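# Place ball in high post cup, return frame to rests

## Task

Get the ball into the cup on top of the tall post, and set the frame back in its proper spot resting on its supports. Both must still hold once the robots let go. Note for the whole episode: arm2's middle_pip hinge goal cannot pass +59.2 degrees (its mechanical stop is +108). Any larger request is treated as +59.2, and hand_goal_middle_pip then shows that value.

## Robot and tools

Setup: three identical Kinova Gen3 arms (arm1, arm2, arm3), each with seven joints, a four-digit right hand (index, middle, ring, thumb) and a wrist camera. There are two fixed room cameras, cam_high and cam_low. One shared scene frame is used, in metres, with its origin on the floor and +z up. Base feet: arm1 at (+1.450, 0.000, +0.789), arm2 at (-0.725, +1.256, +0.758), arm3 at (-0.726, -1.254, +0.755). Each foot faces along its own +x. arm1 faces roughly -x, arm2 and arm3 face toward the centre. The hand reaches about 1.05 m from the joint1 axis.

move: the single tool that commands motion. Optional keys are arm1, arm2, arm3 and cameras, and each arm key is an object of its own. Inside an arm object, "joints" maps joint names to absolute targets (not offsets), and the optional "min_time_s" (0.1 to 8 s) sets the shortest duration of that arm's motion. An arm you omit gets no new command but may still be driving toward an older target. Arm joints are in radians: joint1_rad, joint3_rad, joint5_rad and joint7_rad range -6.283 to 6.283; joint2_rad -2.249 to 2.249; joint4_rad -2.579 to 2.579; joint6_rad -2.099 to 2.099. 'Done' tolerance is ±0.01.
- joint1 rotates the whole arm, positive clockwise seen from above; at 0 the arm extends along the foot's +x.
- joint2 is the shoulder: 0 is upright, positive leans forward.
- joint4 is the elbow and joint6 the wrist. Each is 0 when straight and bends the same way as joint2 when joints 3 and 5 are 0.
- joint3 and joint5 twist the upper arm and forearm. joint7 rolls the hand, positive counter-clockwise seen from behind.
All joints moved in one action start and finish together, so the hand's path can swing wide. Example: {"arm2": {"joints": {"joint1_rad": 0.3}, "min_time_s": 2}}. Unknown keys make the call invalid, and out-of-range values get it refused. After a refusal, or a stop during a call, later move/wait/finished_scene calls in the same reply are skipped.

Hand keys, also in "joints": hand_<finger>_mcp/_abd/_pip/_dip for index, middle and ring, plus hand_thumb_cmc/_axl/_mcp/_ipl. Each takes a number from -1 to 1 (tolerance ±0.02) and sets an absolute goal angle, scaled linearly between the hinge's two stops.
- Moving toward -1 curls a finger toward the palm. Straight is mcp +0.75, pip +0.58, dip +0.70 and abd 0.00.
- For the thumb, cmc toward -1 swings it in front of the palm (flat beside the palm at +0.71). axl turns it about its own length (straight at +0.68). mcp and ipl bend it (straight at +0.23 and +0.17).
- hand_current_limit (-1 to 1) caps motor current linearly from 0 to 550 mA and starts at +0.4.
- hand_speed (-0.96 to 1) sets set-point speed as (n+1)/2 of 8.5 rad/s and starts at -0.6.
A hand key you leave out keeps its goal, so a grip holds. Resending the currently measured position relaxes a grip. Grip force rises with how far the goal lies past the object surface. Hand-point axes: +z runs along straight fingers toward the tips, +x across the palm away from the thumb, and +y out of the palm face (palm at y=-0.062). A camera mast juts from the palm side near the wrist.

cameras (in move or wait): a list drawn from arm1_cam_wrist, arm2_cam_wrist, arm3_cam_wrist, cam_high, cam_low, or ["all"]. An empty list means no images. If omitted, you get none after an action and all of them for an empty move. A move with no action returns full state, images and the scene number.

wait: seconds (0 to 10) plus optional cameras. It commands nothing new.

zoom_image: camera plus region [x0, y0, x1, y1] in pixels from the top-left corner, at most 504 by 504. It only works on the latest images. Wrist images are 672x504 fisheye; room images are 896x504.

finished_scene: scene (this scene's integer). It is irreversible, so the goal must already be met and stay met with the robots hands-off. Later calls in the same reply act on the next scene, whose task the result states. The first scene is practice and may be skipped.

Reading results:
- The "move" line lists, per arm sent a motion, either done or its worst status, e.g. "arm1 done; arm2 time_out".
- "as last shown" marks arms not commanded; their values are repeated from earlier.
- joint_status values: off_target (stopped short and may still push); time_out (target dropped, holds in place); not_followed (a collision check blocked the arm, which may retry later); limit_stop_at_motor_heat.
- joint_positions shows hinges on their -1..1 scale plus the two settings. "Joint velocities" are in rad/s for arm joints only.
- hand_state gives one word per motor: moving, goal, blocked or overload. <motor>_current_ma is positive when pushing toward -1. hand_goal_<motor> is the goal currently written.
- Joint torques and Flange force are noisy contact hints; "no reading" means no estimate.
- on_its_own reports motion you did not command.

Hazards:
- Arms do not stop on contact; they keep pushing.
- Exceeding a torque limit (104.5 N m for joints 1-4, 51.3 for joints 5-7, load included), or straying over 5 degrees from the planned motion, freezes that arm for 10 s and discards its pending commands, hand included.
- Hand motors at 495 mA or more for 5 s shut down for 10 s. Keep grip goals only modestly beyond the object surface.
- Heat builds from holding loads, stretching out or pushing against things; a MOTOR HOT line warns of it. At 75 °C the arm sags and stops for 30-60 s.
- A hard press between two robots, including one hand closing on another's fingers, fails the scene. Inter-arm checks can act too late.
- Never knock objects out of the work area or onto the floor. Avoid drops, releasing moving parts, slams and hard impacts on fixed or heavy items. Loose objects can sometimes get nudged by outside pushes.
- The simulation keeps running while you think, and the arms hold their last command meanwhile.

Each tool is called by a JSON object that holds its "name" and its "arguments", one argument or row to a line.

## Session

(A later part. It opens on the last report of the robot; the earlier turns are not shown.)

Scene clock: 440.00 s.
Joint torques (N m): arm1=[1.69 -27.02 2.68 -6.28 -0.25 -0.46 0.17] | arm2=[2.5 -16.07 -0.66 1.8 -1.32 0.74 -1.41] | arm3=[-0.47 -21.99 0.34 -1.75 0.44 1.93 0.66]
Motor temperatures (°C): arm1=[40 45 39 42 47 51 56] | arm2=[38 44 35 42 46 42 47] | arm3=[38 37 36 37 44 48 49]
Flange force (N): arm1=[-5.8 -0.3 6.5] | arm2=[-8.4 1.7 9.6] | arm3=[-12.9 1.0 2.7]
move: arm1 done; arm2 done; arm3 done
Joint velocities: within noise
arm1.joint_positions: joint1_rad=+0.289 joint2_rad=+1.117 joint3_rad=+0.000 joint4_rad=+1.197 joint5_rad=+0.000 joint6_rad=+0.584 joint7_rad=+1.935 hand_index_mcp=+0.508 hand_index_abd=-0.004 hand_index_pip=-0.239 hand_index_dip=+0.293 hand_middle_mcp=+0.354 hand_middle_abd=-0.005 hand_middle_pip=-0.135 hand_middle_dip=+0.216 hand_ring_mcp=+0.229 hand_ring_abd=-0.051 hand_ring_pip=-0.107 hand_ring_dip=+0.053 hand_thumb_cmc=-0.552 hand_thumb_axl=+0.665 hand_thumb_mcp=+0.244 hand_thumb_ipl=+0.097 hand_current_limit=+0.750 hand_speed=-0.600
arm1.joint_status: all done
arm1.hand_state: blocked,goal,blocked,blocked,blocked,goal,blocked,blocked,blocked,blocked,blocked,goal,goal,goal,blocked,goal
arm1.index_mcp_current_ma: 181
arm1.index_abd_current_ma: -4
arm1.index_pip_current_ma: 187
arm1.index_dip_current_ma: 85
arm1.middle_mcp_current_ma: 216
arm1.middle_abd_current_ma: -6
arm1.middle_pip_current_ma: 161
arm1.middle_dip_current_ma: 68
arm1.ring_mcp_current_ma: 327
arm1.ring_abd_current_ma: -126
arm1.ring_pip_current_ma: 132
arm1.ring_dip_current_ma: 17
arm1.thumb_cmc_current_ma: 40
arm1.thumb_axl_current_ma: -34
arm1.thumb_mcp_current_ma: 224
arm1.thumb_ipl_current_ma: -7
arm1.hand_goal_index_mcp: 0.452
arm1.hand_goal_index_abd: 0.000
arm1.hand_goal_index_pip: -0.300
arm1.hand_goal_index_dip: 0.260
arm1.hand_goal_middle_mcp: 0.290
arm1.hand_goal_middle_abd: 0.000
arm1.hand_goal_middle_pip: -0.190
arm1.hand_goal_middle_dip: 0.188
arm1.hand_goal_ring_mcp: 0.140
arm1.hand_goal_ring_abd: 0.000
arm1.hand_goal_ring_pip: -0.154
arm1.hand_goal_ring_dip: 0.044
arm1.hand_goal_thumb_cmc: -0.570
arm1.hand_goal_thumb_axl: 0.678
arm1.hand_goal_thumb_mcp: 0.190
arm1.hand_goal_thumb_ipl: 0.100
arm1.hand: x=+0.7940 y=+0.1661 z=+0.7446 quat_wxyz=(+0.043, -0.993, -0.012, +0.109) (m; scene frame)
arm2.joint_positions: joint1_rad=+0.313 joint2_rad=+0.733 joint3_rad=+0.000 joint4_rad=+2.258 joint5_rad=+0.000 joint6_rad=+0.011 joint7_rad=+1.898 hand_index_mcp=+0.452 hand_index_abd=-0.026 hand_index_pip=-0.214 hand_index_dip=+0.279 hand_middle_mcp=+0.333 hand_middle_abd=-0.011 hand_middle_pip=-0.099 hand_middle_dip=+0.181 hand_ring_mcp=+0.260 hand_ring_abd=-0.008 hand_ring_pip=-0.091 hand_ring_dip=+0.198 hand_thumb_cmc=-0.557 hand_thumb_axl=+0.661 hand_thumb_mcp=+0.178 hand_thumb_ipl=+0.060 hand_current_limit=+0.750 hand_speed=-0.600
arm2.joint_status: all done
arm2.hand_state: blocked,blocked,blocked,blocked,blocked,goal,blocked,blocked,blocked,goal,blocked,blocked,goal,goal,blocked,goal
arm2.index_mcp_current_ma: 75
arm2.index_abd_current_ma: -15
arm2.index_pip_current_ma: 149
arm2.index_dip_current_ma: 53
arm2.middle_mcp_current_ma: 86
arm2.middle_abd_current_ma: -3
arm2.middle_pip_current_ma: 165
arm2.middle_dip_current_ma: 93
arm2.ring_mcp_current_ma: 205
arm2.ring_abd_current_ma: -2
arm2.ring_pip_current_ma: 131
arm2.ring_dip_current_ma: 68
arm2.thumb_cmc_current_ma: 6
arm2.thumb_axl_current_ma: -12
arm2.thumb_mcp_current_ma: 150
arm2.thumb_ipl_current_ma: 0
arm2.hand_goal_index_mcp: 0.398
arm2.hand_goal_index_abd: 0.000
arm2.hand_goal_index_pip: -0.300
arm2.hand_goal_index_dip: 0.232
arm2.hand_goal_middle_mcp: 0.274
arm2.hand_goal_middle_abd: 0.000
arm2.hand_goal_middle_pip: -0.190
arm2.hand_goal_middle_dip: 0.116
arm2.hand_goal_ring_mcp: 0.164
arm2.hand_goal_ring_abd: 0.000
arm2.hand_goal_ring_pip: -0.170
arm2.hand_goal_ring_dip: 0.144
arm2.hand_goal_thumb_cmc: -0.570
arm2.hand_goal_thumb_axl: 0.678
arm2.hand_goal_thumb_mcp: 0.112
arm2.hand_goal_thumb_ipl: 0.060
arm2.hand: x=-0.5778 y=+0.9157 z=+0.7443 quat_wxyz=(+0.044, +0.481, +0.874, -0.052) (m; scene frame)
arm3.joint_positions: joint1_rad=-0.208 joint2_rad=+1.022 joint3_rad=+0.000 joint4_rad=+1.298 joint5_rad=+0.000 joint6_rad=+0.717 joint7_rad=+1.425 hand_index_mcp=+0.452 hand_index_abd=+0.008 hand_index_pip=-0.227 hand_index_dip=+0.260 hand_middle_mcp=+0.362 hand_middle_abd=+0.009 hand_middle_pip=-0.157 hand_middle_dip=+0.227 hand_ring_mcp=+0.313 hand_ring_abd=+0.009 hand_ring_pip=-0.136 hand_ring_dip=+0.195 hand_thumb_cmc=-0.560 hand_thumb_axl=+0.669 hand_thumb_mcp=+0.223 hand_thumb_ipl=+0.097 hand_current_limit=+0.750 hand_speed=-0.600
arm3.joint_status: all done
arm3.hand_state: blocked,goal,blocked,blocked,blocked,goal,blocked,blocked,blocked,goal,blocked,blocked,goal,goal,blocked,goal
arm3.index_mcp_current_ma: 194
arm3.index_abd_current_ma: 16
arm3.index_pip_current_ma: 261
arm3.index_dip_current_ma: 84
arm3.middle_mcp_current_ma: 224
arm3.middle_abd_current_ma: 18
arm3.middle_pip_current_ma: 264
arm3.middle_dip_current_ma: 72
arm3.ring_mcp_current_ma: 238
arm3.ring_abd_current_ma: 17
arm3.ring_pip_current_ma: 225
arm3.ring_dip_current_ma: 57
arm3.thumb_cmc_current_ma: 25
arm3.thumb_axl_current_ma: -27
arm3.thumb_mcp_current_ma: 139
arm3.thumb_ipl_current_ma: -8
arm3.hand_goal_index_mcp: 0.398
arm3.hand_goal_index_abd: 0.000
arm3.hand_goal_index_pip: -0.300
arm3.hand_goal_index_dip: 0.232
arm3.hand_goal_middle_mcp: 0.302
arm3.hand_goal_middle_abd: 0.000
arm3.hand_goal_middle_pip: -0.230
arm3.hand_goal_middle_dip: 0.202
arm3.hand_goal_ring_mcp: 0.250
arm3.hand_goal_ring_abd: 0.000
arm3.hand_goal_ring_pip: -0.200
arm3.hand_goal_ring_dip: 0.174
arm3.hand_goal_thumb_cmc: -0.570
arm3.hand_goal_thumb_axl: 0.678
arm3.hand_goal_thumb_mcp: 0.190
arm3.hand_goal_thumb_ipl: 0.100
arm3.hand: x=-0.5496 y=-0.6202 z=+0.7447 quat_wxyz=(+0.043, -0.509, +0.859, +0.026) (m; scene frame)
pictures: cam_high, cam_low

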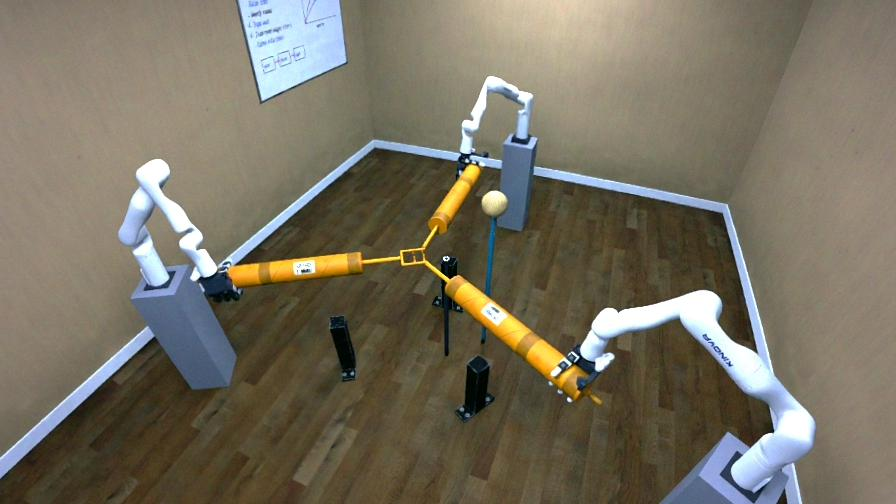

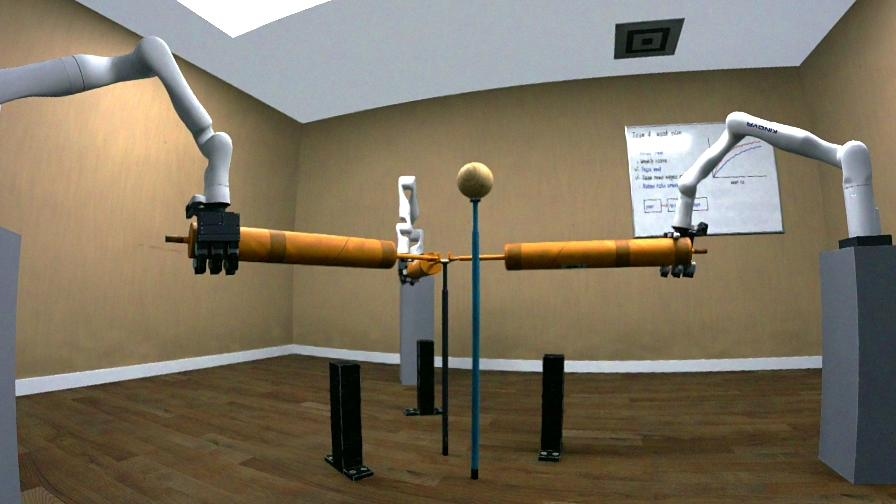

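{"name": "move", "arguments": {
  "arm1": {"joints":{"joint1_rad":0.2881,"joint2_rad":1.2851,"joint4_rad":1.1384,"joint6_rad":0.4737,"joint7_rad":1.9343},"min_time_s":2.3},
  "arm2": {"joints":{"joint1_rad":0.3111,"joint2_rad":1.0060,"joint4_rad":2.2201,"joint6_rad":-0.2241,"joint7_rad":1.8962},"min_time_s":2.3},
  "arm3": {"joints":{"joint1_rad":-0.2104,"joint2_rad":1.1857,"joint4_rad":1.2678,"joint6_rad":0.5834,"joint7_rad":1.4230},"min_time_s":2.3}
}}

{"name": "move", "arguments": {
  "arm1": {"joints":{"joint1_rad":0.2875,"joint2_rad":1.4747,"joint4_rad":1.0079,"joint6_rad":0.4147,"joint7_rad":1.9337},"min_time_s":2.3},
  "arm2": {"joints":{"joint1_rad":0.3098,"joint2_rad":1.2616,"joint4_rad":2.1102,"joint6_rad":-0.3698,"joint7_rad":1.8949},"min_time_s":2.3},
  "arm3": {"joints":{"joint1_rad":-0.2124,"joint2_rad":1.3687,"joint4_rad":1.1719,"joint6_rad":0.4963,"joint7_rad":1.4210},"min_time_s":2.3},
  "cameras": ["cam_high","cam_low"]
}}

Scene clock: 450.43 s.
Joint torques (N m): arm1=[1.61 -27.67 2.61 -5.68 -0.32 -0.6 0.12] | arm2=[2.34 -16.75 -1.08 4.47 -1.23 0.88 -1.42] | arm3=[-0.3 -21.71 0.61 -0.24 0.61 2.08 0.71]
Motor temperatures (°C): arm1=[40 44 39 42 47 51 56] | arm2=[38 44 35 42 46 42 47] | arm3=[38 37 36 37 44 48 49]
Flange force (N): arm1=[-5.4 -0.4 7.5] | arm2=[-7.5 -0.3 10.0] | arm3=[-14.0 1.5 3.8]
move: arm1 done; arm2 done; arm3 done
Joint velocities: within noise
arm1.joint_positions: joint1_rad=+0.288 joint2_rad=+1.285 joint3_rad=+0.000 joint4_rad=+1.138 joint5_rad=+0.000 joint6_rad=+0.474 joint7_rad=+1.934 hand_index_mcp=+0.508 hand_index_abd=-0.005 hand_index_pip=-0.239 hand_index_dip=+0.293 hand_middle_mcp=+0.354 hand_middle_abd=-0.007 hand_middle_pip=-0.135 hand_middle_dip=+0.216 hand_ring_mcp=+0.229 hand_ring_abd=-0.053 hand_ring_pip=-0.107 hand_ring_dip=+0.054 hand_thumb_cmc=-0.551 hand_thumb_axl=+0.665 hand_thumb_mcp=+0.244 hand_thumb_ipl=+0.097 hand_current_limit=+0.750 hand_speed=-0.600
arm1.joint_status: all done
arm1.hand_state: blocked,goal,blocked,blocked,blocked,goal,blocked,blocked,blocked,blocked,blocked,goal,goal,goal,blocked,goal
arm1.index_mcp_current_ma: 180
arm1.index_abd_current_ma: -7
arm1.index_pip_current_ma: 187
arm1.index_dip_current_ma: 85
arm1.middle_mcp_current_ma: 215
arm1.middle_abd_current_ma: -9
arm1.middle_pip_current_ma: 161
arm1.middle_dip_current_ma: 68
arm1.ring_mcp_current_ma: 327
arm1.ring_abd_current_ma: -131
arm1.ring_pip_current_ma: 132
arm1.ring_dip_current_ma: 18
arm1.thumb_cmc_current_ma: 43
arm1.thumb_axl_current_ma: -34
arm1.thumb_mcp_current_ma: 224
arm1.thumb_ipl_current_ma: -7
arm1.hand_goal_index_mcp: 0.452
arm1.hand_goal_index_abd: 0.000
arm1.hand_goal_index_pip: -0.300
arm1.hand_goal_index_dip: 0.260
arm1.hand_goal_middle_mcp: 0.290
arm1.hand_goal_middle_abd: 0.000
arm1.hand_goal_middle_pip: -0.190
arm1.hand_goal_middle_dip: 0.188
arm1.hand_goal_ring_mcp: 0.140
arm1.hand_goal_ring_abd: 0.000
arm1.hand_goal_ring_pip: -0.154
arm1.hand_goal_ring_dip: 0.044
arm1.hand_goal_thumb_cmc: -0.570
arm1.hand_goal_thumb_axl: 0.678
arm1.hand_goal_thumb_mcp: 0.190
arm1.hand_goal_thumb_ipl: 0.100
arm1.hand: x=+0.7940 y=+0.1662 z=+0.6547 quat_wxyz=(+0.043, -0.993, -0.012, +0.109) (m; scene frame)
arm2.joint_positions: joint1_rad=+0.311 joint2_rad=+1.006 joint3_rad=+0.000 joint4_rad=+2.220 joint5_rad=+0.000 joint6_rad=-0.224 joint7_rad=+1.896 hand_index_mcp=+0.453 hand_index_abd=-0.025 hand_index_pip=-0.214 hand_index_dip=+0.279 hand_middle_mcp=+0.333 hand_middle_abd=-0.010 hand_middle_pip=-0.099 hand_middle_dip=+0.181 hand_ring_mcp=+0.260 hand_ring_abd=-0.007 hand_ring_pip=-0.091 hand_ring_dip=+0.198 hand_thumb_cmc=-0.555 hand_thumb_axl=+0.661 hand_thumb_mcp=+0.178 hand_thumb_ipl=+0.060 hand_current_limit=+0.750 hand_speed=-0.600
arm2.joint_status: all done
arm2.hand_state: blocked,blocked,blocked,blocked,blocked,goal,blocked,blocked,blocked,goal,blocked,blocked,goal,goal,blocked,goal
arm2.index_mcp_current_ma: 76
arm2.index_abd_current_ma: -14
arm2.index_pip_current_ma: 149
arm2.index_dip_current_ma: 53
arm2.middle_mcp_current_ma: 86
arm2.middle_abd_current_ma: -3
arm2.middle_pip_current_ma: 165
arm2.middle_dip_current_ma: 93
arm2.ring_mcp_current_ma: 205
arm2.ring_abd_current_ma: -2
arm2.ring_pip_current_ma: 131
arm2.ring_dip_current_ma: 68
arm2.thumb_cmc_current_ma: 8
arm2.thumb_axl_current_ma: -12
arm2.thumb_mcp_current_ma: 150
arm2.thumb_ipl_current_ma: 0
arm2.hand_goal_index_mcp: 0.398
arm2.hand_goal_index_abd: 0.000
arm2.hand_goal_index_pip: -0.300
arm2.hand_goal_index_dip: 0.232
arm2.hand_goal_middle_mcp: 0.274
arm2.hand_goal_middle_abd: 0.000
arm2.hand_goal_middle_pip: -0.190
arm2.hand_goal_middle_dip: 0.116
arm2.hand_goal_ring_mcp: 0.164
arm2.hand_goal_ring_abd: 0.000
arm2.hand_goal_ring_pip: -0.170
arm2.hand_goal_ring_dip: 0.144
arm2.hand_goal_thumb_cmc: -0.570
arm2.hand_goal_thumb_axl: 0.678
arm2.hand_goal_thumb_mcp: 0.112
arm2.hand_goal_thumb_ipl: 0.060
arm2.hand: x=-0.5777 y=+0.9157 z=+0.6543 quat_wxyz=(+0.044, +0.481, +0.874, -0.052) (m; scene frame)
arm3.joint_positions: joint1_rad=-0.210 joint2_rad=+1.186 joint3_rad=+0.000 joint4_rad=+1.268 joint5_rad=+0.000 joint6_rad=+0.583 joint7_rad=+1.423 hand_index_mcp=+0.452 hand_index_abd=+0.009 hand_index_pip=-0.227 hand_index_dip=+0.260 hand_middle_mcp=+0.362 hand_middle_abd=+0.010 hand_middle_pip=-0.157 hand_middle_dip=+0.227 hand_ring_mcp=+0.313 hand_ring_abd=+0.010 hand_ring_pip=-0.136 hand_ring_dip=+0.195 hand_thumb_cmc=-0.559 hand_thumb_axl=+0.669 hand_thumb_mcp=+0.223 hand_thumb_ipl=+0.097 hand_current_limit=+0.750 hand_speed=-0.600
arm3.joint_status: all done
arm3.hand_state: blocked,goal,blocked,blocked,blocked,goal,blocked,blocked,blocked,goal,blocked,blocked,goal,goal,blocked,goal
arm3.index_mcp_current_ma: 194
arm3.index_abd_current_ma: 17
arm3.index_pip_current_ma: 261
arm3.index_dip_current_ma: 84
arm3.middle_mcp_current_ma: 224
arm3.middle_abd_current_ma: 20
arm3.middle_pip_current_ma: 264
arm3.middle_dip_current_ma: 72
arm3.ring_mcp_current_ma: 238
arm3.ring_abd_current_ma: 19
arm3.ring_pip_current_ma: 225
arm3.ring_dip_current_ma: 57
arm3.thumb_cmc_current_ma: 26
arm3.thumb_axl_current_ma: -27
arm3.thumb_mcp_current_ma: 139
arm3.thumb_ipl_current_ma: -8
arm3.hand_goal_index_mcp: 0.398
arm3.hand_goal_index_abd: 0.000
arm3.hand_goal_index_pip: -0.300
arm3.hand_goal_index_dip: 0.232
arm3.hand_goal_middle_mcp: 0.302
arm3.hand_goal_middle_abd: 0.000
arm3.hand_goal_middle_pip: -0.230
arm3.hand_goal_middle_dip: 0.202
arm3.hand_goal_ring_mcp: 0.250
arm3.hand_goal_ring_abd: 0.000
arm3.hand_goal_ring_pip: -0.200
arm3.hand_goal_ring_dip: 0.174
arm3.hand_goal_thumb_cmc: -0.570
arm3.hand_goal_thumb_axl: 0.678
arm3.hand_goal_thumb_mcp: 0.190
arm3.hand_goal_thumb_ipl: 0.100
arm3.hand: x=-0.5496 y=-0.6203 z=+0.6547 quat_wxyz=(+0.043, -0.509, +0.859, +0.026) (m; scene frame)
pictures: none

Scene clock: 453.07 s.
Joint torques (N m): arm1=[1.35 -27.9 2.28 -5.31 -0.38 -0.62 0.11] | arm2=[2.43 -16.81 -1.23 6.19 -1.22 0.99 -1.43] | arm3=[0.04 -21.41 1.03 0.5 0.67 2.05 0.69]
Motor temperatures (°C): arm1=[40 44 39 42 47 51 56] | arm2=[38 44 35 42 46 42 47] | arm3=[38 37 36 37 44 48 49]
Flange force (N): arm1=[-5.1 -0.8 8.4] | arm2=[-7.4 -1.0 10.4] | arm3=[-14.0 2.0 4.8]
move: arm1 done; arm2 done; arm3 done
Joint velocities: within noise
arm1.joint_positions: joint1_rad=+0.287 joint2_rad=+1.475 joint3_rad=+0.000 joint4_rad=+1.008 joint5_rad=+0.000 joint6_rad=+0.415 joint7_rad=+1.934 hand_index_mcp=+0.508 hand_index_abd=-0.006 hand_index_pip=-0.239 hand_index_dip=+0.293 hand_middle_mcp=+0.354 hand_middle_abd=-0.008 hand_middle_pip=-0.135 hand_middle_dip=+0.216 hand_ring_mcp=+0.229 hand_ring_abd=-0.054 hand_ring_pip=-0.107 hand_ring_dip=+0.054 hand_thumb_cmc=-0.550 hand_thumb_axl=+0.665 hand_thumb_mcp=+0.244 hand_thumb_ipl=+0.097 hand_current_limit=+0.750 hand_speed=-0.600
arm1.joint_status: all done
arm1.hand_state: blocked,goal,blocked,blocked,blocked,goal,blocked,blocked,blocked,blocked,blocked,goal,blocked,goal,blocked,goal
arm1.index_mcp_current_ma: 179
arm1.index_abd_current_ma: -9
arm1.index_pip_current_ma: 187
arm1.index_dip_current_ma: 85
arm1.middle_mcp_current_ma: 215
arm1.middle_abd_current_ma: -11
arm1.middle_pip_current_ma: 161
arm1.middle_dip_current_ma: 68
arm1.ring_mcp_current_ma: 327
arm1.ring_abd_current_ma: -133
arm1.ring_pip_current_ma: 132
arm1.ring_dip_current_ma: 18
arm1.thumb_cmc_current_ma: 47
arm1.thumb_axl_current_ma: -34
arm1.thumb_mcp_current_ma: 224
arm1.thumb_ipl_current_ma: -7
arm1.hand_goal_index_mcp: 0.452
arm1.hand_goal_index_abd: 0.000
arm1.hand_goal_index_pip: -0.300
arm1.hand_goal_index_dip: 0.260
arm1.hand_goal_middle_mcp: 0.290
arm1.hand_goal_middle_abd: 0.000
arm1.hand_goal_middle_pip: -0.190
arm1.hand_goal_middle_dip: 0.188
arm1.hand_goal_ring_mcp: 0.140
arm1.hand_goal_ring_abd: 0.000
arm1.hand_goal_ring_pip: -0.154
arm1.hand_goal_ring_dip: 0.044
arm1.hand_goal_thumb_cmc: -0.570
arm1.hand_goal_thumb_axl: 0.678
arm1.hand_goal_thumb_mcp: 0.190
arm1.hand_goal_thumb_ipl: 0.100
arm1.hand: x=+0.7941 y=+0.1662 z=+0.5646 quat_wxyz=(+0.043, -0.993, -0.012, +0.109) (m; scene frame)
arm2.joint_positions: joint1_rad=+0.310 joint2_rad=+1.262 joint3_rad=+0.000 joint4_rad=+2.110 joint5_rad=+0.000 joint6_rad=-0.370 joint7_rad=+1.895 hand_index_mcp=+0.453 hand_index_abd=-0.024 hand_index_pip=-0.214 hand_index_dip=+0.279 hand_middle_mcp=+0.333 hand_middle_abd=-0.008 hand_middle_pip=-0.099 hand_middle_dip=+0.181 hand_ring_mcp=+0.260 hand_ring_abd=-0.006 hand_ring_pip=-0.091 hand_ring_dip=+0.198 hand_thumb_cmc=-0.553 hand_thumb_axl=+0.661 hand_thumb_mcp=+0.178 hand_thumb_ipl=+0.060 hand_current_limit=+0.750 hand_speed=-0.600
arm2.joint_status: all done
arm2.hand_state: blocked,blocked,blocked,blocked,blocked,goal,blocked,blocked,blocked,goal,blocked,blocked,goal,goal,blocked,goal
arm2.index_mcp_current_ma: 76
arm2.index_abd_current_ma: -12
arm2.index_pip_current_ma: 149
arm2.index_dip_current_ma: 53
arm2.middle_mcp_current_ma: 86
arm2.middle_abd_current_ma: -2
arm2.middle_pip_current_ma: 165
arm2.middle_dip_current_ma: 93
arm2.ring_mcp_current_ma: 205
arm2.ring_abd_current_ma: -1
arm2.ring_pip_current_ma: 131
arm2.ring_dip_current_ma: 68
arm2.thumb_cmc_current_ma: 9
arm2.thumb_axl_current_ma: -12
arm2.thumb_mcp_current_ma: 150
arm2.thumb_ipl_current_ma: 0
arm2.hand_goal_index_mcp: 0.398
arm2.hand_goal_index_abd: 0.000
arm2.hand_goal_index_pip: -0.300
arm2.hand_goal_index_dip: 0.232
arm2.hand_goal_middle_mcp: 0.274
arm2.hand_goal_middle_abd: 0.000
arm2.hand_goal_middle_pip: -0.190
arm2.hand_goal_middle_dip: 0.116
arm2.hand_goal_ring_mcp: 0.164
arm2.hand_goal_ring_abd: 0.000
arm2.hand_goal_ring_pip: -0.170
arm2.hand_goal_ring_dip: 0.144
arm2.hand_goal_thumb_cmc: -0.570
arm2.hand_goal_thumb_axl: 0.678
arm2.hand_goal_thumb_mcp: 0.112
arm2.hand_goal_thumb_ipl: 0.060
arm2.hand: x=-0.5777 y=+0.9157 z=+0.5643 quat_wxyz=(+0.045, +0.481, +0.874, -0.052) (m; scene frame)
arm3.joint_positions: joint1_rad=-0.212 joint2_rad=+1.369 joint3_rad=+0.000 joint4_rad=+1.172 joint5_rad=+0.000 joint6_rad=+0.496 joint7_rad=+1.421 hand_index_mcp=+0.452 hand_index_abd=+0.009 hand_index_pip=-0.227 hand_index_dip=+0.260 hand_middle_mcp=+0.362 hand_middle_abd=+0.010 hand_middle_pip=-0.157 hand_middle_dip=+0.227 hand_ring_mcp=+0.313 hand_ring_abd=+0.009 hand_ring_pip=-0.136 hand_ring_dip=+0.195 hand_thumb_cmc=-0.559 hand_thumb_axl=+0.669 hand_thumb_mcp=+0.223 hand_thumb_ipl=+0.097 hand_current_limit=+0.750 hand_speed=-0.600
arm3.joint_status: all done
arm3.hand_state: blocked,goal,blocked,blocked,blocked,goal,blocked,blocked,blocked,goal,blocked,blocked,goal,goal,blocked,goal
arm3.index_mcp_current_ma: 194
arm3.index_abd_current_ma: 18
arm3.index_pip_current_ma: 261
arm3.index_dip_current_ma: 84
arm3.middle_mcp_current_ma: 224
arm3.middle_abd_current_ma: 20
arm3.middle_pip_current_ma: 264
arm3.middle_dip_current_ma: 72
arm3.ring_mcp_current_ma: 238
arm3.ring_abd_current_ma: 19
arm3.ring_pip_current_ma: 225
arm3.ring_dip_current_ma: 57
arm3.thumb_cmc_current_ma: 28
arm3.thumb_axl_current_ma: -27
arm3.thumb_mcp_current_ma: 139
arm3.thumb_ipl_current_ma: -8
arm3.hand_goal_index_mcp: 0.398
arm3.hand_goal_index_abd: 0.000
arm3.hand_goal_index_pip: -0.300
arm3.hand_goal_index_dip: 0.232
arm3.hand_goal_middle_mcp: 0.302
arm3.hand_goal_middle_abd: 0.000
arm3.hand_goal_middle_pip: -0.230
arm3.hand_goal_middle_dip: 0.202
arm3.hand_goal_ring_mcp: 0.250
arm3.hand_goal_ring_abd: 0.000
arm3.hand_goal_ring_pip: -0.200
arm3.hand_goal_ring_dip: 0.174
arm3.hand_goal_thumb_cmc: -0.570
arm3.hand_goal_thumb_axl: 0.678
arm3.hand_goal_thumb_mcp: 0.190
arm3.hand_goal_thumb_ipl: 0.100
arm3.hand: x=-0.5496 y=-0.6204 z=+0.5647 quat_wxyz=(+0.043, -0.509, +0.859, +0.026) (m; scene frame)
pictures: cam_high, cam_low

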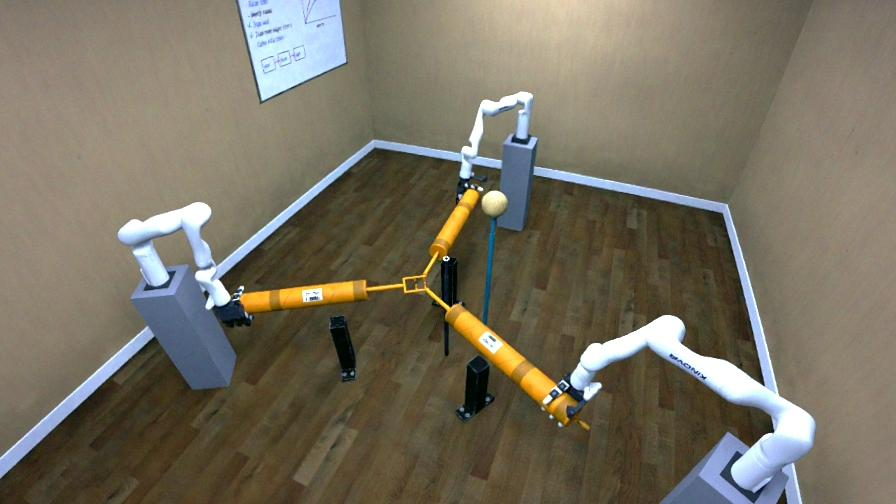

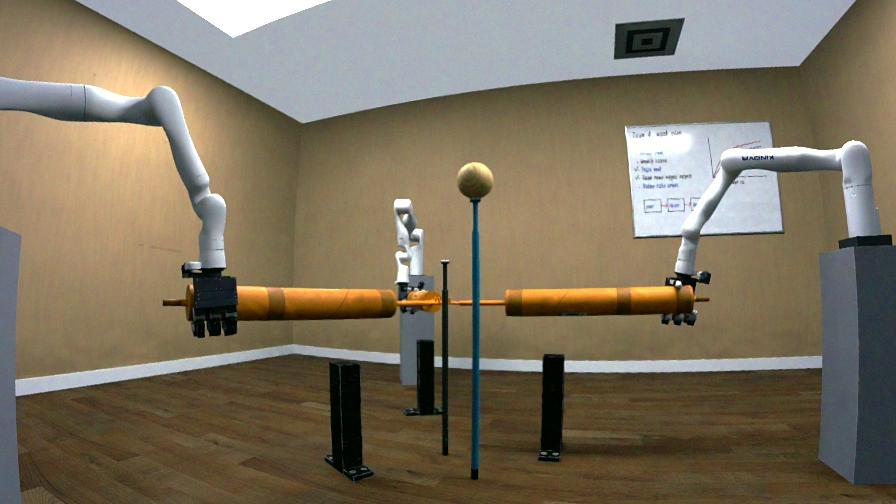

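{"name": "move", "arguments": {
  "arm1": {"joints":{"joint1_rad":0.2869,"joint2_rad":1.6926,"joint4_rad":0.7820,"joint6_rad":0.4226,"joint7_rad":1.9331},"min_time_s":2.5},
  "arm2": {"joints":{"joint1_rad":0.3084,"joint2_rad":1.4920,"joint4_rad":1.9406,"joint6_rad":-0.4306,"joint7_rad":1.8935},"min_time_s":2.5},
  "arm3": {"joints":{"joint1_rad":-0.2144,"joint2_rad":1.5710,"joint4_rad":1.0008,"joint6_rad":0.4650,"joint7_rad":1.4190},"min_time_s":2.5},
  "cameras": ["cam_high","cam_low"]
}}

{"name": "zoom_image", "arguments": {
  "camera": "cam_high",
  "region": [300, 280, 400, 380]
}}

{"name": "zoom_image", "arguments": {
  "camera": "cam_high",
  "region": [430, 310, 530, 410]
}}

{"name": "zoom_image", "arguments": {
  "camera": "cam_high",
  "region": [400, 200, 500, 300]
}}

{"name": "zoom_image", "arguments": {
  "camera": "cam_low",
  "region": [300, 270, 440, 390]
}}

{"name": "zoom_image", "arguments": {
  "camera": "cam_low",
  "region": [480, 270, 620, 390]
}}

{"name": "zoom_image", "arguments": {
  "camera": "cam_high",
  "region": [360, 250, 460, 350]
}}

Scene clock: 459.33 s.
Joint torques (N m): arm1=[0.77 -28.02 1.77 -5.48 -0.54 -0.74 0.1] | arm2=[2.61 -16.08 -1.24 7.05 -1.24 1.19 -1.46] | arm3=[0.58 -21.03 1.52 0.56 0.72 1.92 0.65]
Motor temperatures (°C): arm1=[40 44 39 42 47 51 56] | arm2=[38 44 35 42 46 42 47] | arm3=[38 37 36 37 44 48 49]
Flange force (N): arm1=[-5.8 -2.0 10.5] | arm2=[-7.6 -1.0 10.3] | arm3=[-14.0 2.9 6.1]
move: arm1 done; arm2 done; arm3 done
Joint velocities: within noise
arm1.joint_positions: joint1_rad=+0.287 joint2_rad=+1.693 joint3_rad=+0.000 joint4_rad=+0.782 joint5_rad=+0.000 joint6_rad=+0.423 joint7_rad=+1.933 hand_index_mcp=+0.508 hand_index_abd=-0.006 hand_index_pip=-0.239 hand_index_dip=+0.293 hand_middle_mcp=+0.354 hand_middle_abd=-0.012 hand_middle_pip=-0.135 hand_middle_dip=+0.216 hand_ring_mcp=+0.229 hand_ring_abd=-0.057 hand_ring_pip=-0.107 hand_ring_dip=+0.054 hand_thumb_cmc=-0.549 hand_thumb_axl=+0.665 hand_thumb_mcp=+0.244 hand_thumb_ipl=+0.097 hand_current_limit=+0.750 hand_speed=-0.600
arm1.joint_status: all done
arm1.hand_state: blocked,goal,blocked,blocked,blocked,goal,blocked,blocked,blocked,blocked,blocked,goal,blocked,goal,blocked,goal
arm1.index_mcp_current_ma: 179
arm1.index_abd_current_ma: -8
arm1.index_pip_current_ma: 186
arm1.index_dip_current_ma: 85
arm1.middle_mcp_current_ma: 215
arm1.middle_abd_current_ma: -19
arm1.middle_pip_current_ma: 161
arm1.middle_dip_current_ma: 68
arm1.ring_mcp_current_ma: 327
arm1.ring_abd_current_ma: -144
arm1.ring_pip_current_ma: 132
arm1.ring_dip_current_ma: 18
arm1.thumb_cmc_current_ma: 48
arm1.thumb_axl_current_ma: -34
arm1.thumb_mcp_current_ma: 224
arm1.thumb_ipl_current_ma: -7
arm1.hand_goal_index_mcp: 0.452
arm1.hand_goal_index_abd: 0.000
arm1.hand_goal_index_pip: -0.300
arm1.hand_goal_index_dip: 0.260
arm1.hand_goal_middle_mcp: 0.290
arm1.hand_goal_middle_abd: 0.000
arm1.hand_goal_middle_pip: -0.190
arm1.hand_goal_middle_dip: 0.188
arm1.hand_goal_ring_mcp: 0.140
arm1.hand_goal_ring_abd: 0.000
arm1.hand_goal_ring_pip: -0.154
arm1.hand_goal_ring_dip: 0.044
arm1.hand_goal_thumb_cmc: -0.570
arm1.hand_goal_thumb_axl: 0.678
arm1.hand_goal_thumb_mcp: 0.190
arm1.hand_goal_thumb_ipl: 0.100
arm1.hand: x=+0.7941 y=+0.1663 z=+0.4747 quat_wxyz=(+0.043, -0.993, -0.012, +0.109) (m; scene frame)
arm2.joint_positions: joint1_rad=+0.308 joint2_rad=+1.492 joint3_rad=+0.000 joint4_rad=+1.941 joint5_rad=+0.000 joint6_rad=-0.431 joint7_rad=+1.893 hand_index_mcp=+0.453 hand_index_abd=-0.022 hand_index_pip=-0.214 hand_index_dip=+0.279 hand_middle_mcp=+0.333 hand_middle_abd=-0.007 hand_middle_pip=-0.099 hand_middle_dip=+0.181 hand_ring_mcp=+0.260 hand_ring_abd=-0.004 hand_ring_pip=-0.091 hand_ring_dip=+0.198 hand_thumb_cmc=-0.552 hand_thumb_axl=+0.661 hand_thumb_mcp=+0.178 hand_thumb_ipl=+0.060 hand_current_limit=+0.750 hand_speed=-0.600
arm2.joint_status: all done
arm2.hand_state: blocked,blocked,blocked,blocked,blocked,goal,blocked,blocked,blocked,goal,blocked,blocked,goal,goal,blocked,goal
arm2.index_mcp_current_ma: 76
arm2.index_abd_current_ma: -11
arm2.index_pip_current_ma: 150
arm2.index_dip_current_ma: 53
arm2.middle_mcp_current_ma: 86
arm2.middle_abd_current_ma: -1
arm2.middle_pip_current_ma: 166
arm2.middle_dip_current_ma: 93
arm2.ring_mcp_current_ma: 205
arm2.ring_abd_current_ma: -1
arm2.ring_pip_current_ma: 131
arm2.ring_dip_current_ma: 68
arm2.thumb_cmc_current_ma: 10
arm2.thumb_axl_current_ma: -12
arm2.thumb_mcp_current_ma: 150
arm2.thumb_ipl_current_ma: 0
arm2.hand_goal_index_mcp: 0.398
arm2.hand_goal_index_abd: 0.000
arm2.hand_goal_index_pip: -0.300
arm2.hand_goal_index_dip: 0.232
arm2.hand_goal_middle_mcp: 0.274
arm2.hand_goal_middle_abd: 0.000
arm2.hand_goal_middle_pip: -0.190
arm2.hand_goal_middle_dip: 0.116
arm2.hand_goal_ring_mcp: 0.164
arm2.hand_goal_ring_abd: 0.000
arm2.hand_goal_ring_pip: -0.170
arm2.hand_goal_ring_dip: 0.144
arm2.hand_goal_thumb_cmc: -0.570
arm2.hand_goal_thumb_axl: 0.678
arm2.hand_goal_thumb_mcp: 0.112
arm2.hand_goal_thumb_ipl: 0.060
arm2.hand: x=-0.5777 y=+0.9158 z=+0.4743 quat_wxyz=(+0.045, +0.481, +0.874, -0.052) (m; scene frame)
arm3.joint_positions: joint1_rad=-0.214 joint2_rad=+1.571 joint3_rad=+0.000 joint4_rad=+1.001 joint5_rad=+0.000 joint6_rad=+0.465 joint7_rad=+1.419 hand_index_mcp=+0.452 hand_index_abd=+0.010 hand_index_pip=-0.227 hand_index_dip=+0.260 hand_middle_mcp=+0.362 hand_middle_abd=+0.011 hand_middle_pip=-0.157 hand_middle_dip=+0.227 hand_ring_mcp=+0.313 hand_ring_abd=+0.011 hand_ring_pip=-0.136 hand_ring_dip=+0.195 hand_thumb_cmc=-0.558 hand_thumb_axl=+0.669 hand_thumb_mcp=+0.223 hand_thumb_ipl=+0.097 hand_current_limit=+0.750 hand_speed=-0.600
arm3.joint_status: all done
arm3.hand_state: blocked,goal,blocked,blocked,blocked,goal,blocked,blocked,blocked,goal,blocked,blocked,goal,goal,blocked,goal
arm3.index_mcp_current_ma: 194
arm3.index_abd_current_ma: 20
arm3.index_pip_current_ma: 261
arm3.index_dip_current_ma: 84
arm3.middle_mcp_current_ma: 224
arm3.middle_abd_current_ma: 23
arm3.middle_pip_current_ma: 264
arm3.middle_dip_current_ma: 72
arm3.ring_mcp_current_ma: 238
arm3.ring_abd_current_ma: 21
arm3.ring_pip_current_ma: 225
arm3.ring_dip_current_ma: 57
arm3.thumb_cmc_current_ma: 31
arm3.thumb_axl_current_ma: -27
arm3.thumb_mcp_current_ma: 139
arm3.thumb_ipl_current_ma: -8
arm3.hand_goal_index_mcp: 0.398
arm3.hand_goal_index_abd: 0.000
arm3.hand_goal_index_pip: -0.300
arm3.hand_goal_index_dip: 0.232
arm3.hand_goal_middle_mcp: 0.302
arm3.hand_goal_middle_abd: 0.000
arm3.hand_goal_middle_pip: -0.230
arm3.hand_goal_middle_dip: 0.202
arm3.hand_goal_ring_mcp: 0.250
arm3.hand_goal_ring_abd: 0.000
arm3.hand_goal_ring_pip: -0.200
arm3.hand_goal_ring_dip: 0.174
arm3.hand_goal_thumb_cmc: -0.570
arm3.hand_goal_thumb_axl: 0.678
arm3.hand_goal_thumb_mcp: 0.190
arm3.hand_goal_thumb_ipl: 0.100
arm3.hand: x=-0.5496 y=-0.6204 z=+0.4747 quat_wxyz=(+0.043, -0.509, +0.859, +0.026) (m; scene frame)
pictures: cam_high, cam_low

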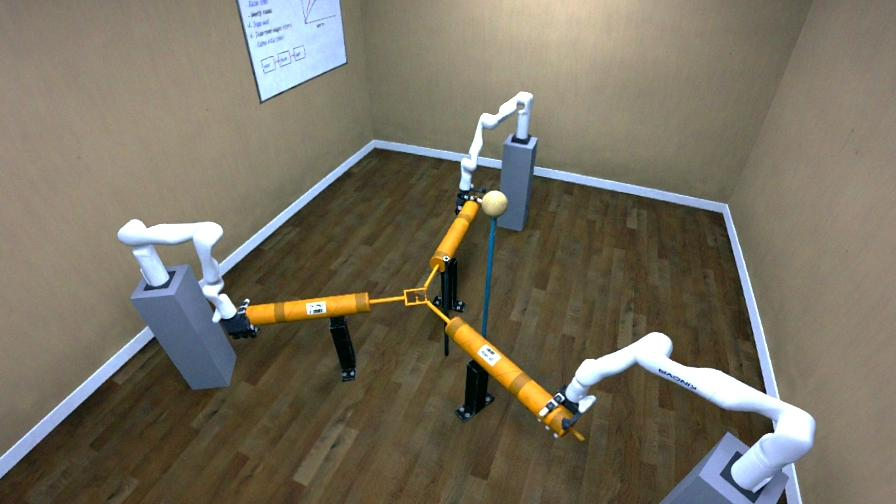

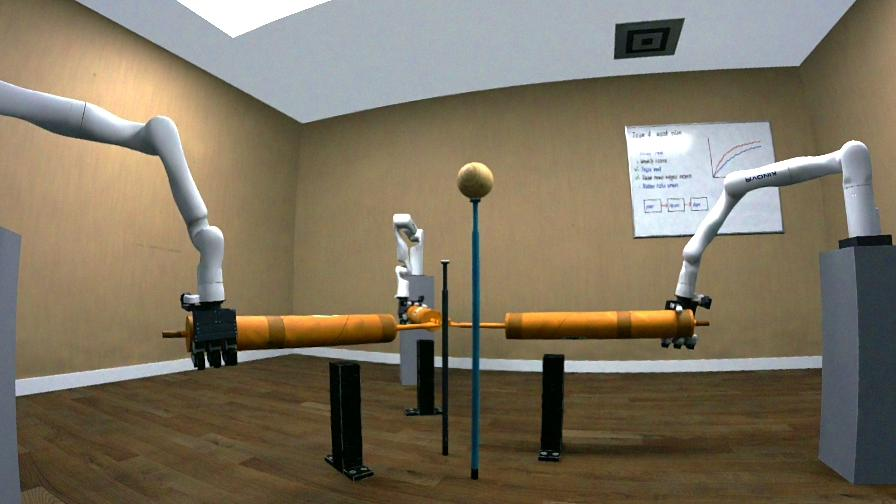

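Scaled by 5.040 from the camera's 896x504 image, which has a finer 1280x720 frame.

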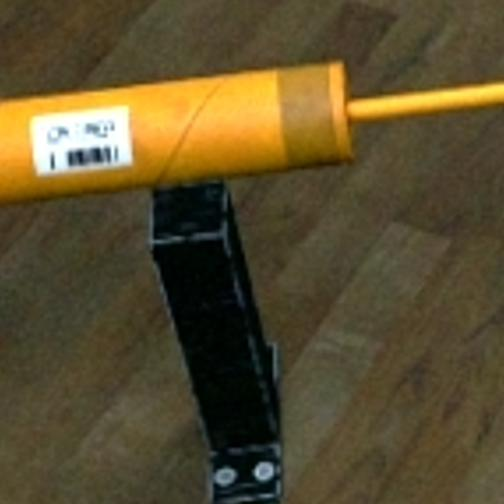

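Scaled by 5.040 from the camera's 896x504 image, which has a finer 1280x720 frame.

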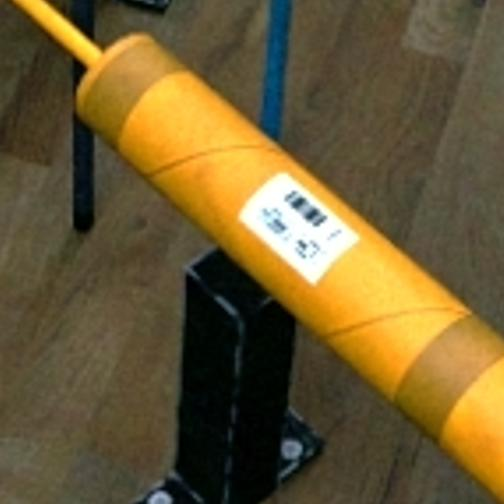

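Scaled by 5.040 from the camera's 896x504 image, which has a finer 1280x720 frame.

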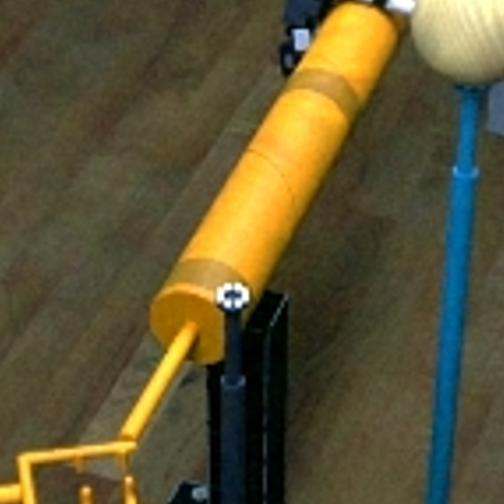

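Scaled by 3.600 from the camera's 896x504 image, which has a finer 1280x720 frame.

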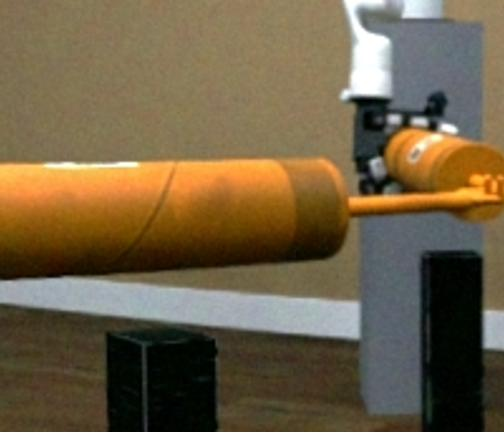

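Scaled by 3.600 from the camera's 896x504 image, which has a finer 1280x720 frame.

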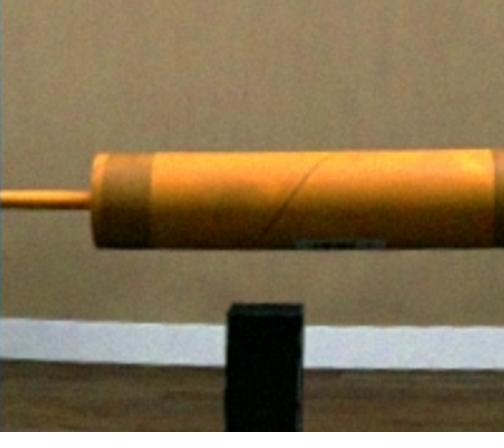

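Scaled by 5.040 from the camera's 896x504 image, which has a finer 1280x720 frame.

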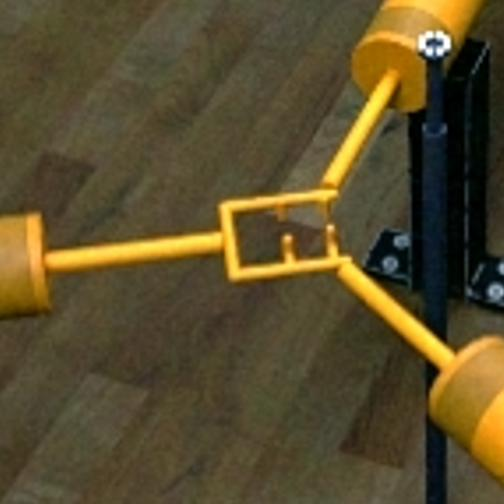

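{"name": "zoom_image", "arguments": {
  "camera": "cam_low",
  "region": [390, 290, 490, 350]
}}

{"name": "zoom_image", "arguments": {
  "camera": "cam_high",
  "region": [395, 270, 445, 320]
}}

Scaled by 5.040 from the camera's 896x504 image, which has a finer 1280x720 frame.

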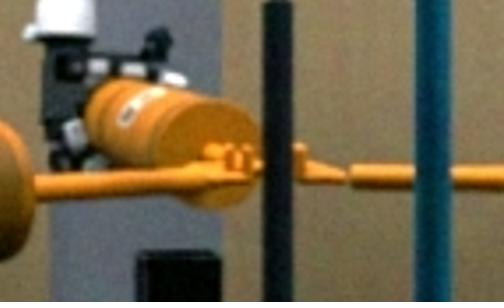

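Scaled by 10.080 from the camera's 896x504 image, which has a finer 1280x720 frame.

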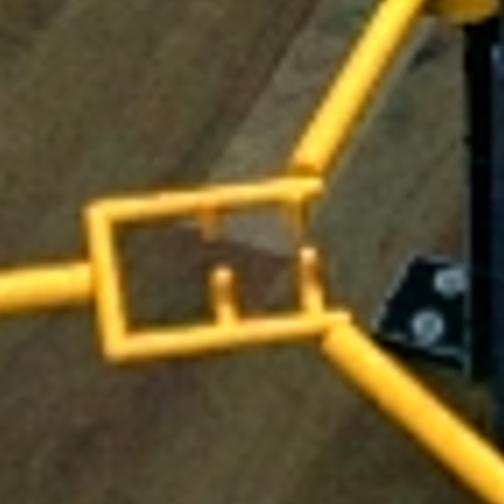

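{"name": "move", "arguments": {
  "arm1": {"joints":{"joint1_rad":0.2866,"joint2_rad":1.8225,"joint4_rad":0.6087,"joint6_rad":0.4660,"joint7_rad":1.9328},"min_time_s":2},
  "arm2": {"joints":{"joint1_rad":0.3077,"joint2_rad":1.5998,"joint4_rad":1.8362,"joint6_rad":-0.4340,"joint7_rad":1.8928},"min_time_s":2},
  "arm3": {"joints":{"joint1_rad":-0.2154,"joint2_rad":1.6826,"joint4_rad":0.8786,"joint6_rad":0.4757,"joint7_rad":1.4180},"min_time_s":2},
  "cameras": ["cam_high","cam_low"]
}}

{"name": "zoom_image", "arguments": {
  "camera": "cam_high",
  "region": [300, 280, 400, 380]
}}

{"name": "zoom_image", "arguments": {
  "camera": "cam_high",
  "region": [430, 310, 530, 410]
}}

{"name": "zoom_image", "arguments": {
  "camera": "cam_high",
  "region": [400, 200, 500, 300]
}}

{"name": "zoom_image", "arguments": {
  "camera": "cam_low",
  "region": [300, 290, 440, 410]
}}

{"name": "zoom_image", "arguments": {
  "camera": "cam_low",
  "region": [480, 290, 620, 410]
}}

{"name": "zoom_image", "arguments": {
  "camera": "cam_high",
  "region": [395, 270, 445, 320]
}}

Scene clock: 494.03 s.
Joint torques (N m): arm1=[0.83 -27.91 1.78 -5.96 -0.54 -0.78 0.04] | arm2=[2.4 -15.24 -1.6 7.6 -1.25 1.4 -1.47] | arm3=[0.74 -19.88 1.73 1.19 0.92 2.27 0.73]
Motor temperatures (°C): arm1=[40 44 39 42 47 51 56] | arm2=[38 43 35 42 45 42 47] | arm3=[38 37 36 37 44 48 49]
Flange force (N): arm1=[-6.6 -2.3 12.2] | arm2=[-8.3 -2.0 10.5] | arm3=[-16.0 3.5 7.4]
move: arm1 done; arm2 done; arm3 done
Joint velocities: within noise
arm1.joint_positions: joint1_rad=+0.287 joint2_rad=+1.822 joint3_rad=+0.000 joint4_rad=+0.609 joint5_rad=+0.000 joint6_rad=+0.466 joint7_rad=+1.933 hand_index_mcp=+0.508 hand_index_abd=-0.006 hand_index_pip=-0.239 hand_index_dip=+0.293 hand_middle_mcp=+0.354 hand_middle_abd=-0.011 hand_middle_pip=-0.135 hand_middle_dip=+0.216 hand_ring_mcp=+0.229 hand_ring_abd=-0.056 hand_ring_pip=-0.107 hand_ring_dip=+0.054 hand_thumb_cmc=-0.549 hand_thumb_axl=+0.665 hand_thumb_mcp=+0.244 hand_thumb_ipl=+0.097 hand_current_limit=+0.750 hand_speed=-0.600
arm1.joint_status: all done
arm1.hand_state: blocked,goal,blocked,blocked,blocked,goal,blocked,blocked,blocked,blocked,blocked,goal,blocked,goal,blocked,goal
arm1.index_mcp_current_ma: 179
arm1.index_abd_current_ma: -7
arm1.index_pip_current_ma: 186
arm1.index_dip_current_ma: 85
arm1.middle_mcp_current_ma: 215
arm1.middle_abd_current_ma: -18
arm1.middle_pip_current_ma: 161
arm1.middle_dip_current_ma: 68
arm1.ring_mcp_current_ma: 327
arm1.ring_abd_current_ma: -142
arm1.ring_pip_current_ma: 132
arm1.ring_dip_current_ma: 18
arm1.thumb_cmc_current_ma: 47
arm1.thumb_axl_current_ma: -34
arm1.thumb_mcp_current_ma: 224
arm1.thumb_ipl_current_ma: -7
arm1.hand_goal_index_mcp: 0.452
arm1.hand_goal_index_abd: 0.000
arm1.hand_goal_index_pip: -0.300
arm1.hand_goal_index_dip: 0.260
arm1.hand_goal_middle_mcp: 0.290
arm1.hand_goal_middle_abd: 0.000
arm1.hand_goal_middle_pip: -0.190
arm1.hand_goal_middle_dip: 0.188
arm1.hand_goal_ring_mcp: 0.140
arm1.hand_goal_ring_abd: 0.000
arm1.hand_goal_ring_pip: -0.154
arm1.hand_goal_ring_dip: 0.044
arm1.hand_goal_thumb_cmc: -0.570
arm1.hand_goal_thumb_axl: 0.678
arm1.hand_goal_thumb_mcp: 0.190
arm1.hand_goal_thumb_ipl: 0.100
arm1.hand: x=+0.7941 y=+0.1663 z=+0.4297 quat_wxyz=(+0.043, -0.993, -0.012, +0.109) (m; scene frame)
arm2.joint_positions: joint1_rad=+0.308 joint2_rad=+1.600 joint3_rad=+0.000 joint4_rad=+1.836 joint5_rad=+0.000 joint6_rad=-0.434 joint7_rad=+1.893 hand_index_mcp=+0.453 hand_index_abd=-0.020 hand_index_pip=-0.214 hand_index_dip=+0.279 hand_middle_mcp=+0.333 hand_middle_abd=-0.006 hand_middle_pip=-0.099 hand_middle_dip=+0.181 hand_ring_mcp=+0.260 hand_ring_abd=-0.003 hand_ring_pip=-0.091 hand_ring_dip=+0.198 hand_thumb_cmc=-0.552 hand_thumb_axl=+0.661 hand_thumb_mcp=+0.178 hand_thumb_ipl=+0.060 hand_current_limit=+0.750 hand_speed=-0.600
arm2.joint_status: all done
arm2.hand_state: blocked,blocked,blocked,blocked,blocked,goal,blocked,blocked,blocked,goal,blocked,blocked,goal,goal,blocked,goal
arm2.index_mcp_current_ma: 76
arm2.index_abd_current_ma: -10
arm2.index_pip_current_ma: 151
arm2.index_dip_current_ma: 53
arm2.middle_mcp_current_ma: 86
arm2.middle_abd_current_ma: -1
arm2.middle_pip_current_ma: 166
arm2.middle_dip_current_ma: 93
arm2.ring_mcp_current_ma: 205
arm2.ring_abd_current_ma: 0
arm2.ring_pip_current_ma: 131
arm2.ring_dip_current_ma: 68
arm2.thumb_cmc_current_ma: 10
arm2.thumb_axl_current_ma: -12
arm2.thumb_mcp_current_ma: 150
arm2.thumb_ipl_current_ma: 0
arm2.hand_goal_index_mcp: 0.398
arm2.hand_goal_index_abd: 0.000
arm2.hand_goal_index_pip: -0.300
arm2.hand_goal_index_dip: 0.232
arm2.hand_goal_middle_mcp: 0.274
arm2.hand_goal_middle_abd: 0.000
arm2.hand_goal_middle_pip: -0.190
arm2.hand_goal_middle_dip: 0.116
arm2.hand_goal_ring_mcp: 0.164
arm2.hand_goal_ring_abd: 0.000
arm2.hand_goal_ring_pip: -0.170
arm2.hand_goal_ring_dip: 0.144
arm2.hand_goal_thumb_cmc: -0.570
arm2.hand_goal_thumb_axl: 0.678
arm2.hand_goal_thumb_mcp: 0.112
arm2.hand_goal_thumb_ipl: 0.060
arm2.hand: x=-0.5777 y=+0.9158 z=+0.4293 quat_wxyz=(+0.045, +0.481, +0.874, -0.052) (m; scene frame)
arm3.joint_positions: joint1_rad=-0.215 joint2_rad=+1.683 joint3_rad=+0.000 joint4_rad=+0.879 joint5_rad=+0.000 joint6_rad=+0.476 joint7_rad=+1.418 hand_index_mcp=+0.452 hand_index_abd=+0.010 hand_index_pip=-0.227 hand_index_dip=+0.260 hand_middle_mcp=+0.362 hand_middle_abd=+0.011 hand_middle_pip=-0.157 hand_middle_dip=+0.227 hand_ring_mcp=+0.313 hand_ring_abd=+0.011 hand_ring_pip=-0.136 hand_ring_dip=+0.195 hand_thumb_cmc=-0.557 hand_thumb_axl=+0.669 hand_thumb_mcp=+0.223 hand_thumb_ipl=+0.097 hand_current_limit=+0.750 hand_speed=-0.600
arm3.joint_status: all done
arm3.hand_state: blocked,goal,blocked,blocked,blocked,goal,blocked,blocked,blocked,goal,blocked,blocked,goal,goal,blocked,goal
arm3.index_mcp_current_ma: 194
arm3.index_abd_current_ma: 20
arm3.index_pip_current_ma: 261
arm3.index_dip_current_ma: 84
arm3.middle_mcp_current_ma: 224
arm3.middle_abd_current_ma: 23
arm3.middle_pip_current_ma: 264
arm3.middle_dip_current_ma: 72
arm3.ring_mcp_current_ma: 238
arm3.ring_abd_current_ma: 21
arm3.ring_pip_current_ma: 225
arm3.ring_dip_current_ma: 57
arm3.thumb_cmc_current_ma: 32
arm3.thumb_axl_current_ma: -27
arm3.thumb_mcp_current_ma: 139
arm3.thumb_ipl_current_ma: -8
arm3.hand_goal_index_mcp: 0.398
arm3.hand_goal_index_abd: 0.000
arm3.hand_goal_index_pip: -0.300
arm3.hand_goal_index_dip: 0.232
arm3.hand_goal_middle_mcp: 0.302
arm3.hand_goal_middle_abd: 0.000
arm3.hand_goal_middle_pip: -0.230
arm3.hand_goal_middle_dip: 0.202
arm3.hand_goal_ring_mcp: 0.250
arm3.hand_goal_ring_abd: 0.000
arm3.hand_goal_ring_pip: -0.200
arm3.hand_goal_ring_dip: 0.174
arm3.hand_goal_thumb_cmc: -0.570
arm3.hand_goal_thumb_axl: 0.678
arm3.hand_goal_thumb_mcp: 0.190
arm3.hand_goal_thumb_ipl: 0.100
arm3.hand: x=-0.5496 y=-0.6205 z=+0.4297 quat_wxyz=(+0.043, -0.509, +0.859, +0.026) (m; scene frame)
pictures: cam_high, cam_low

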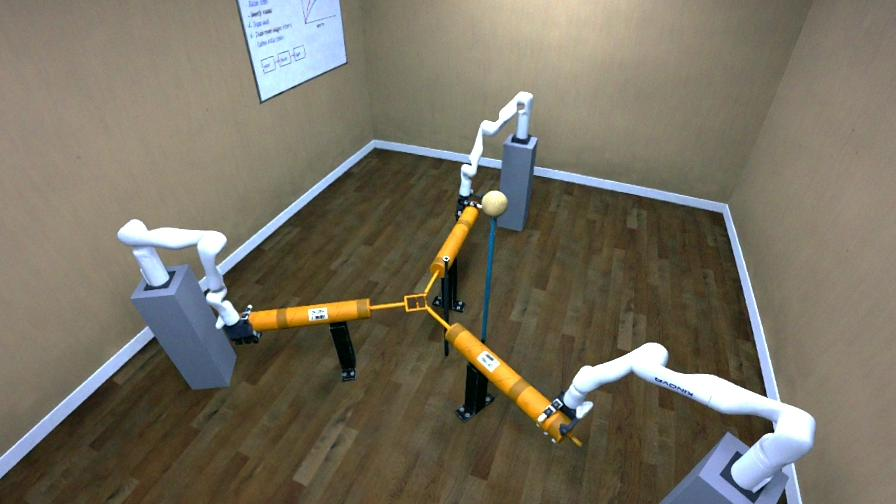

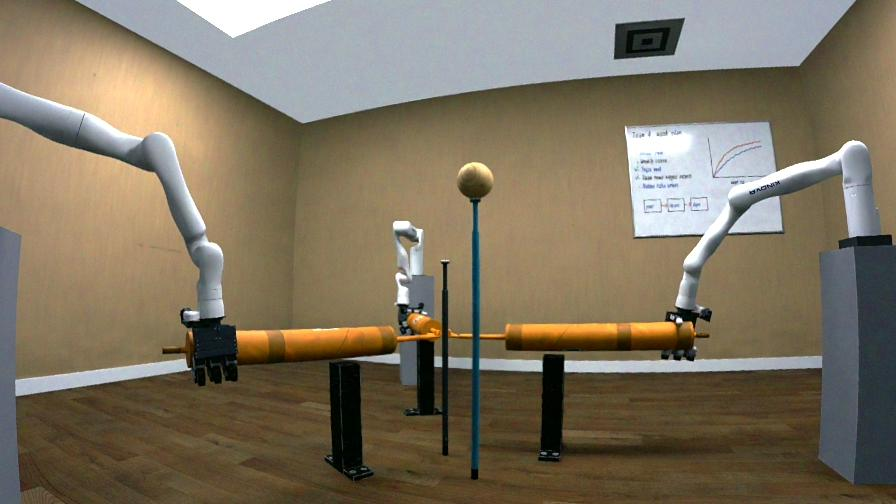

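Scaled by 5.040 from the camera's 896x504 image, which has a finer 1280x720 frame.

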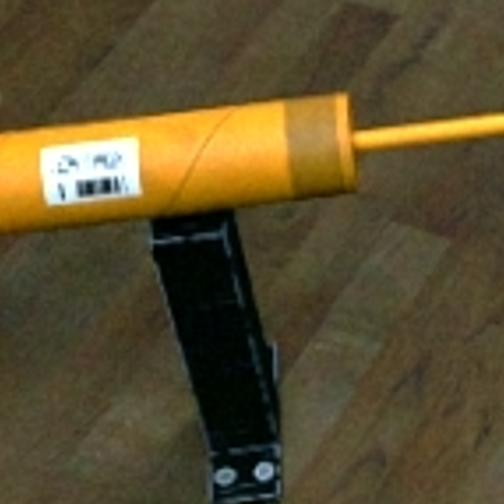

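Scaled by 5.040 from the camera's 896x504 image, which has a finer 1280x720 frame.

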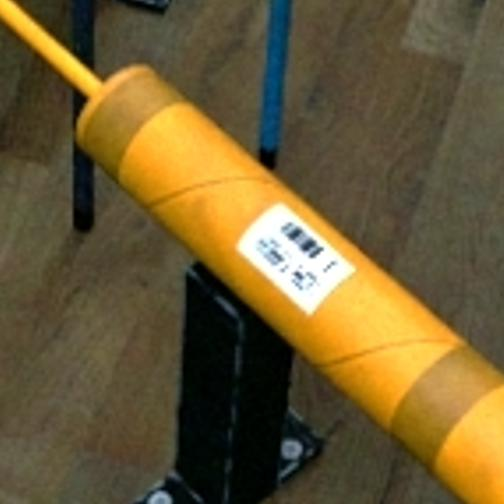

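Scaled by 5.040 from the camera's 896x504 image, which has a finer 1280x720 frame.

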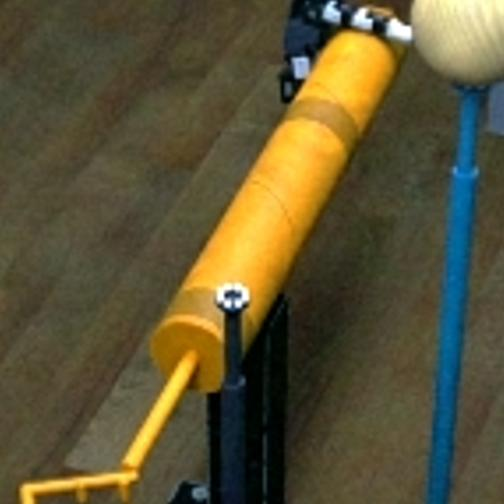

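Scaled by 3.600 from the camera's 896x504 image, which has a finer 1280x720 frame.

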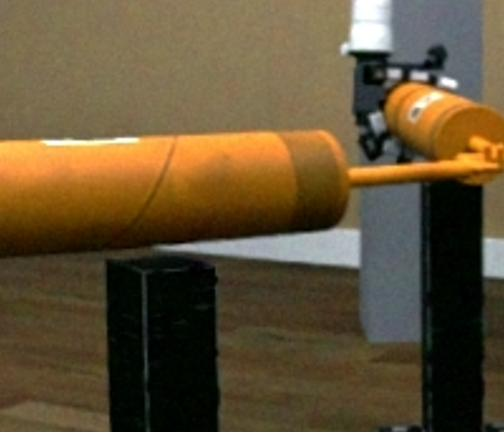

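Scaled by 3.600 from the camera's 896x504 image, which has a finer 1280x720 frame.

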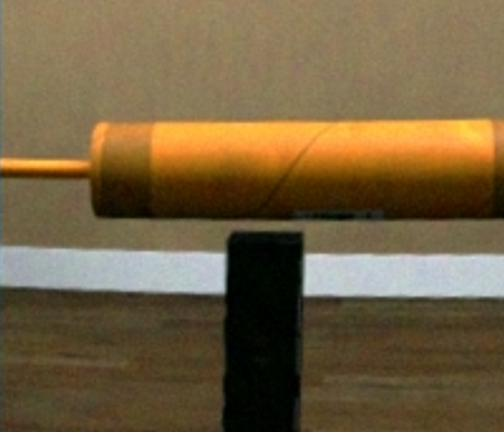

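Scaled by 10.080 from the camera's 896x504 image, which has a finer 1280x720 frame.

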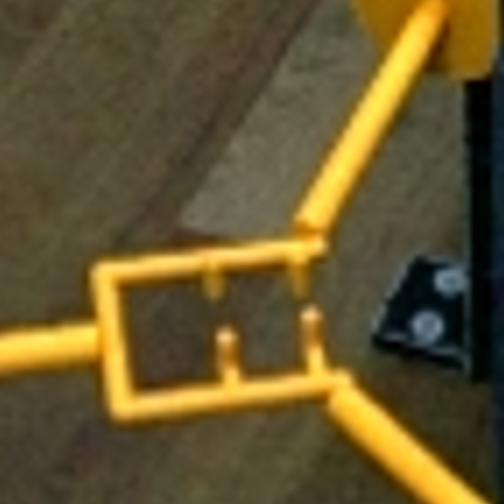

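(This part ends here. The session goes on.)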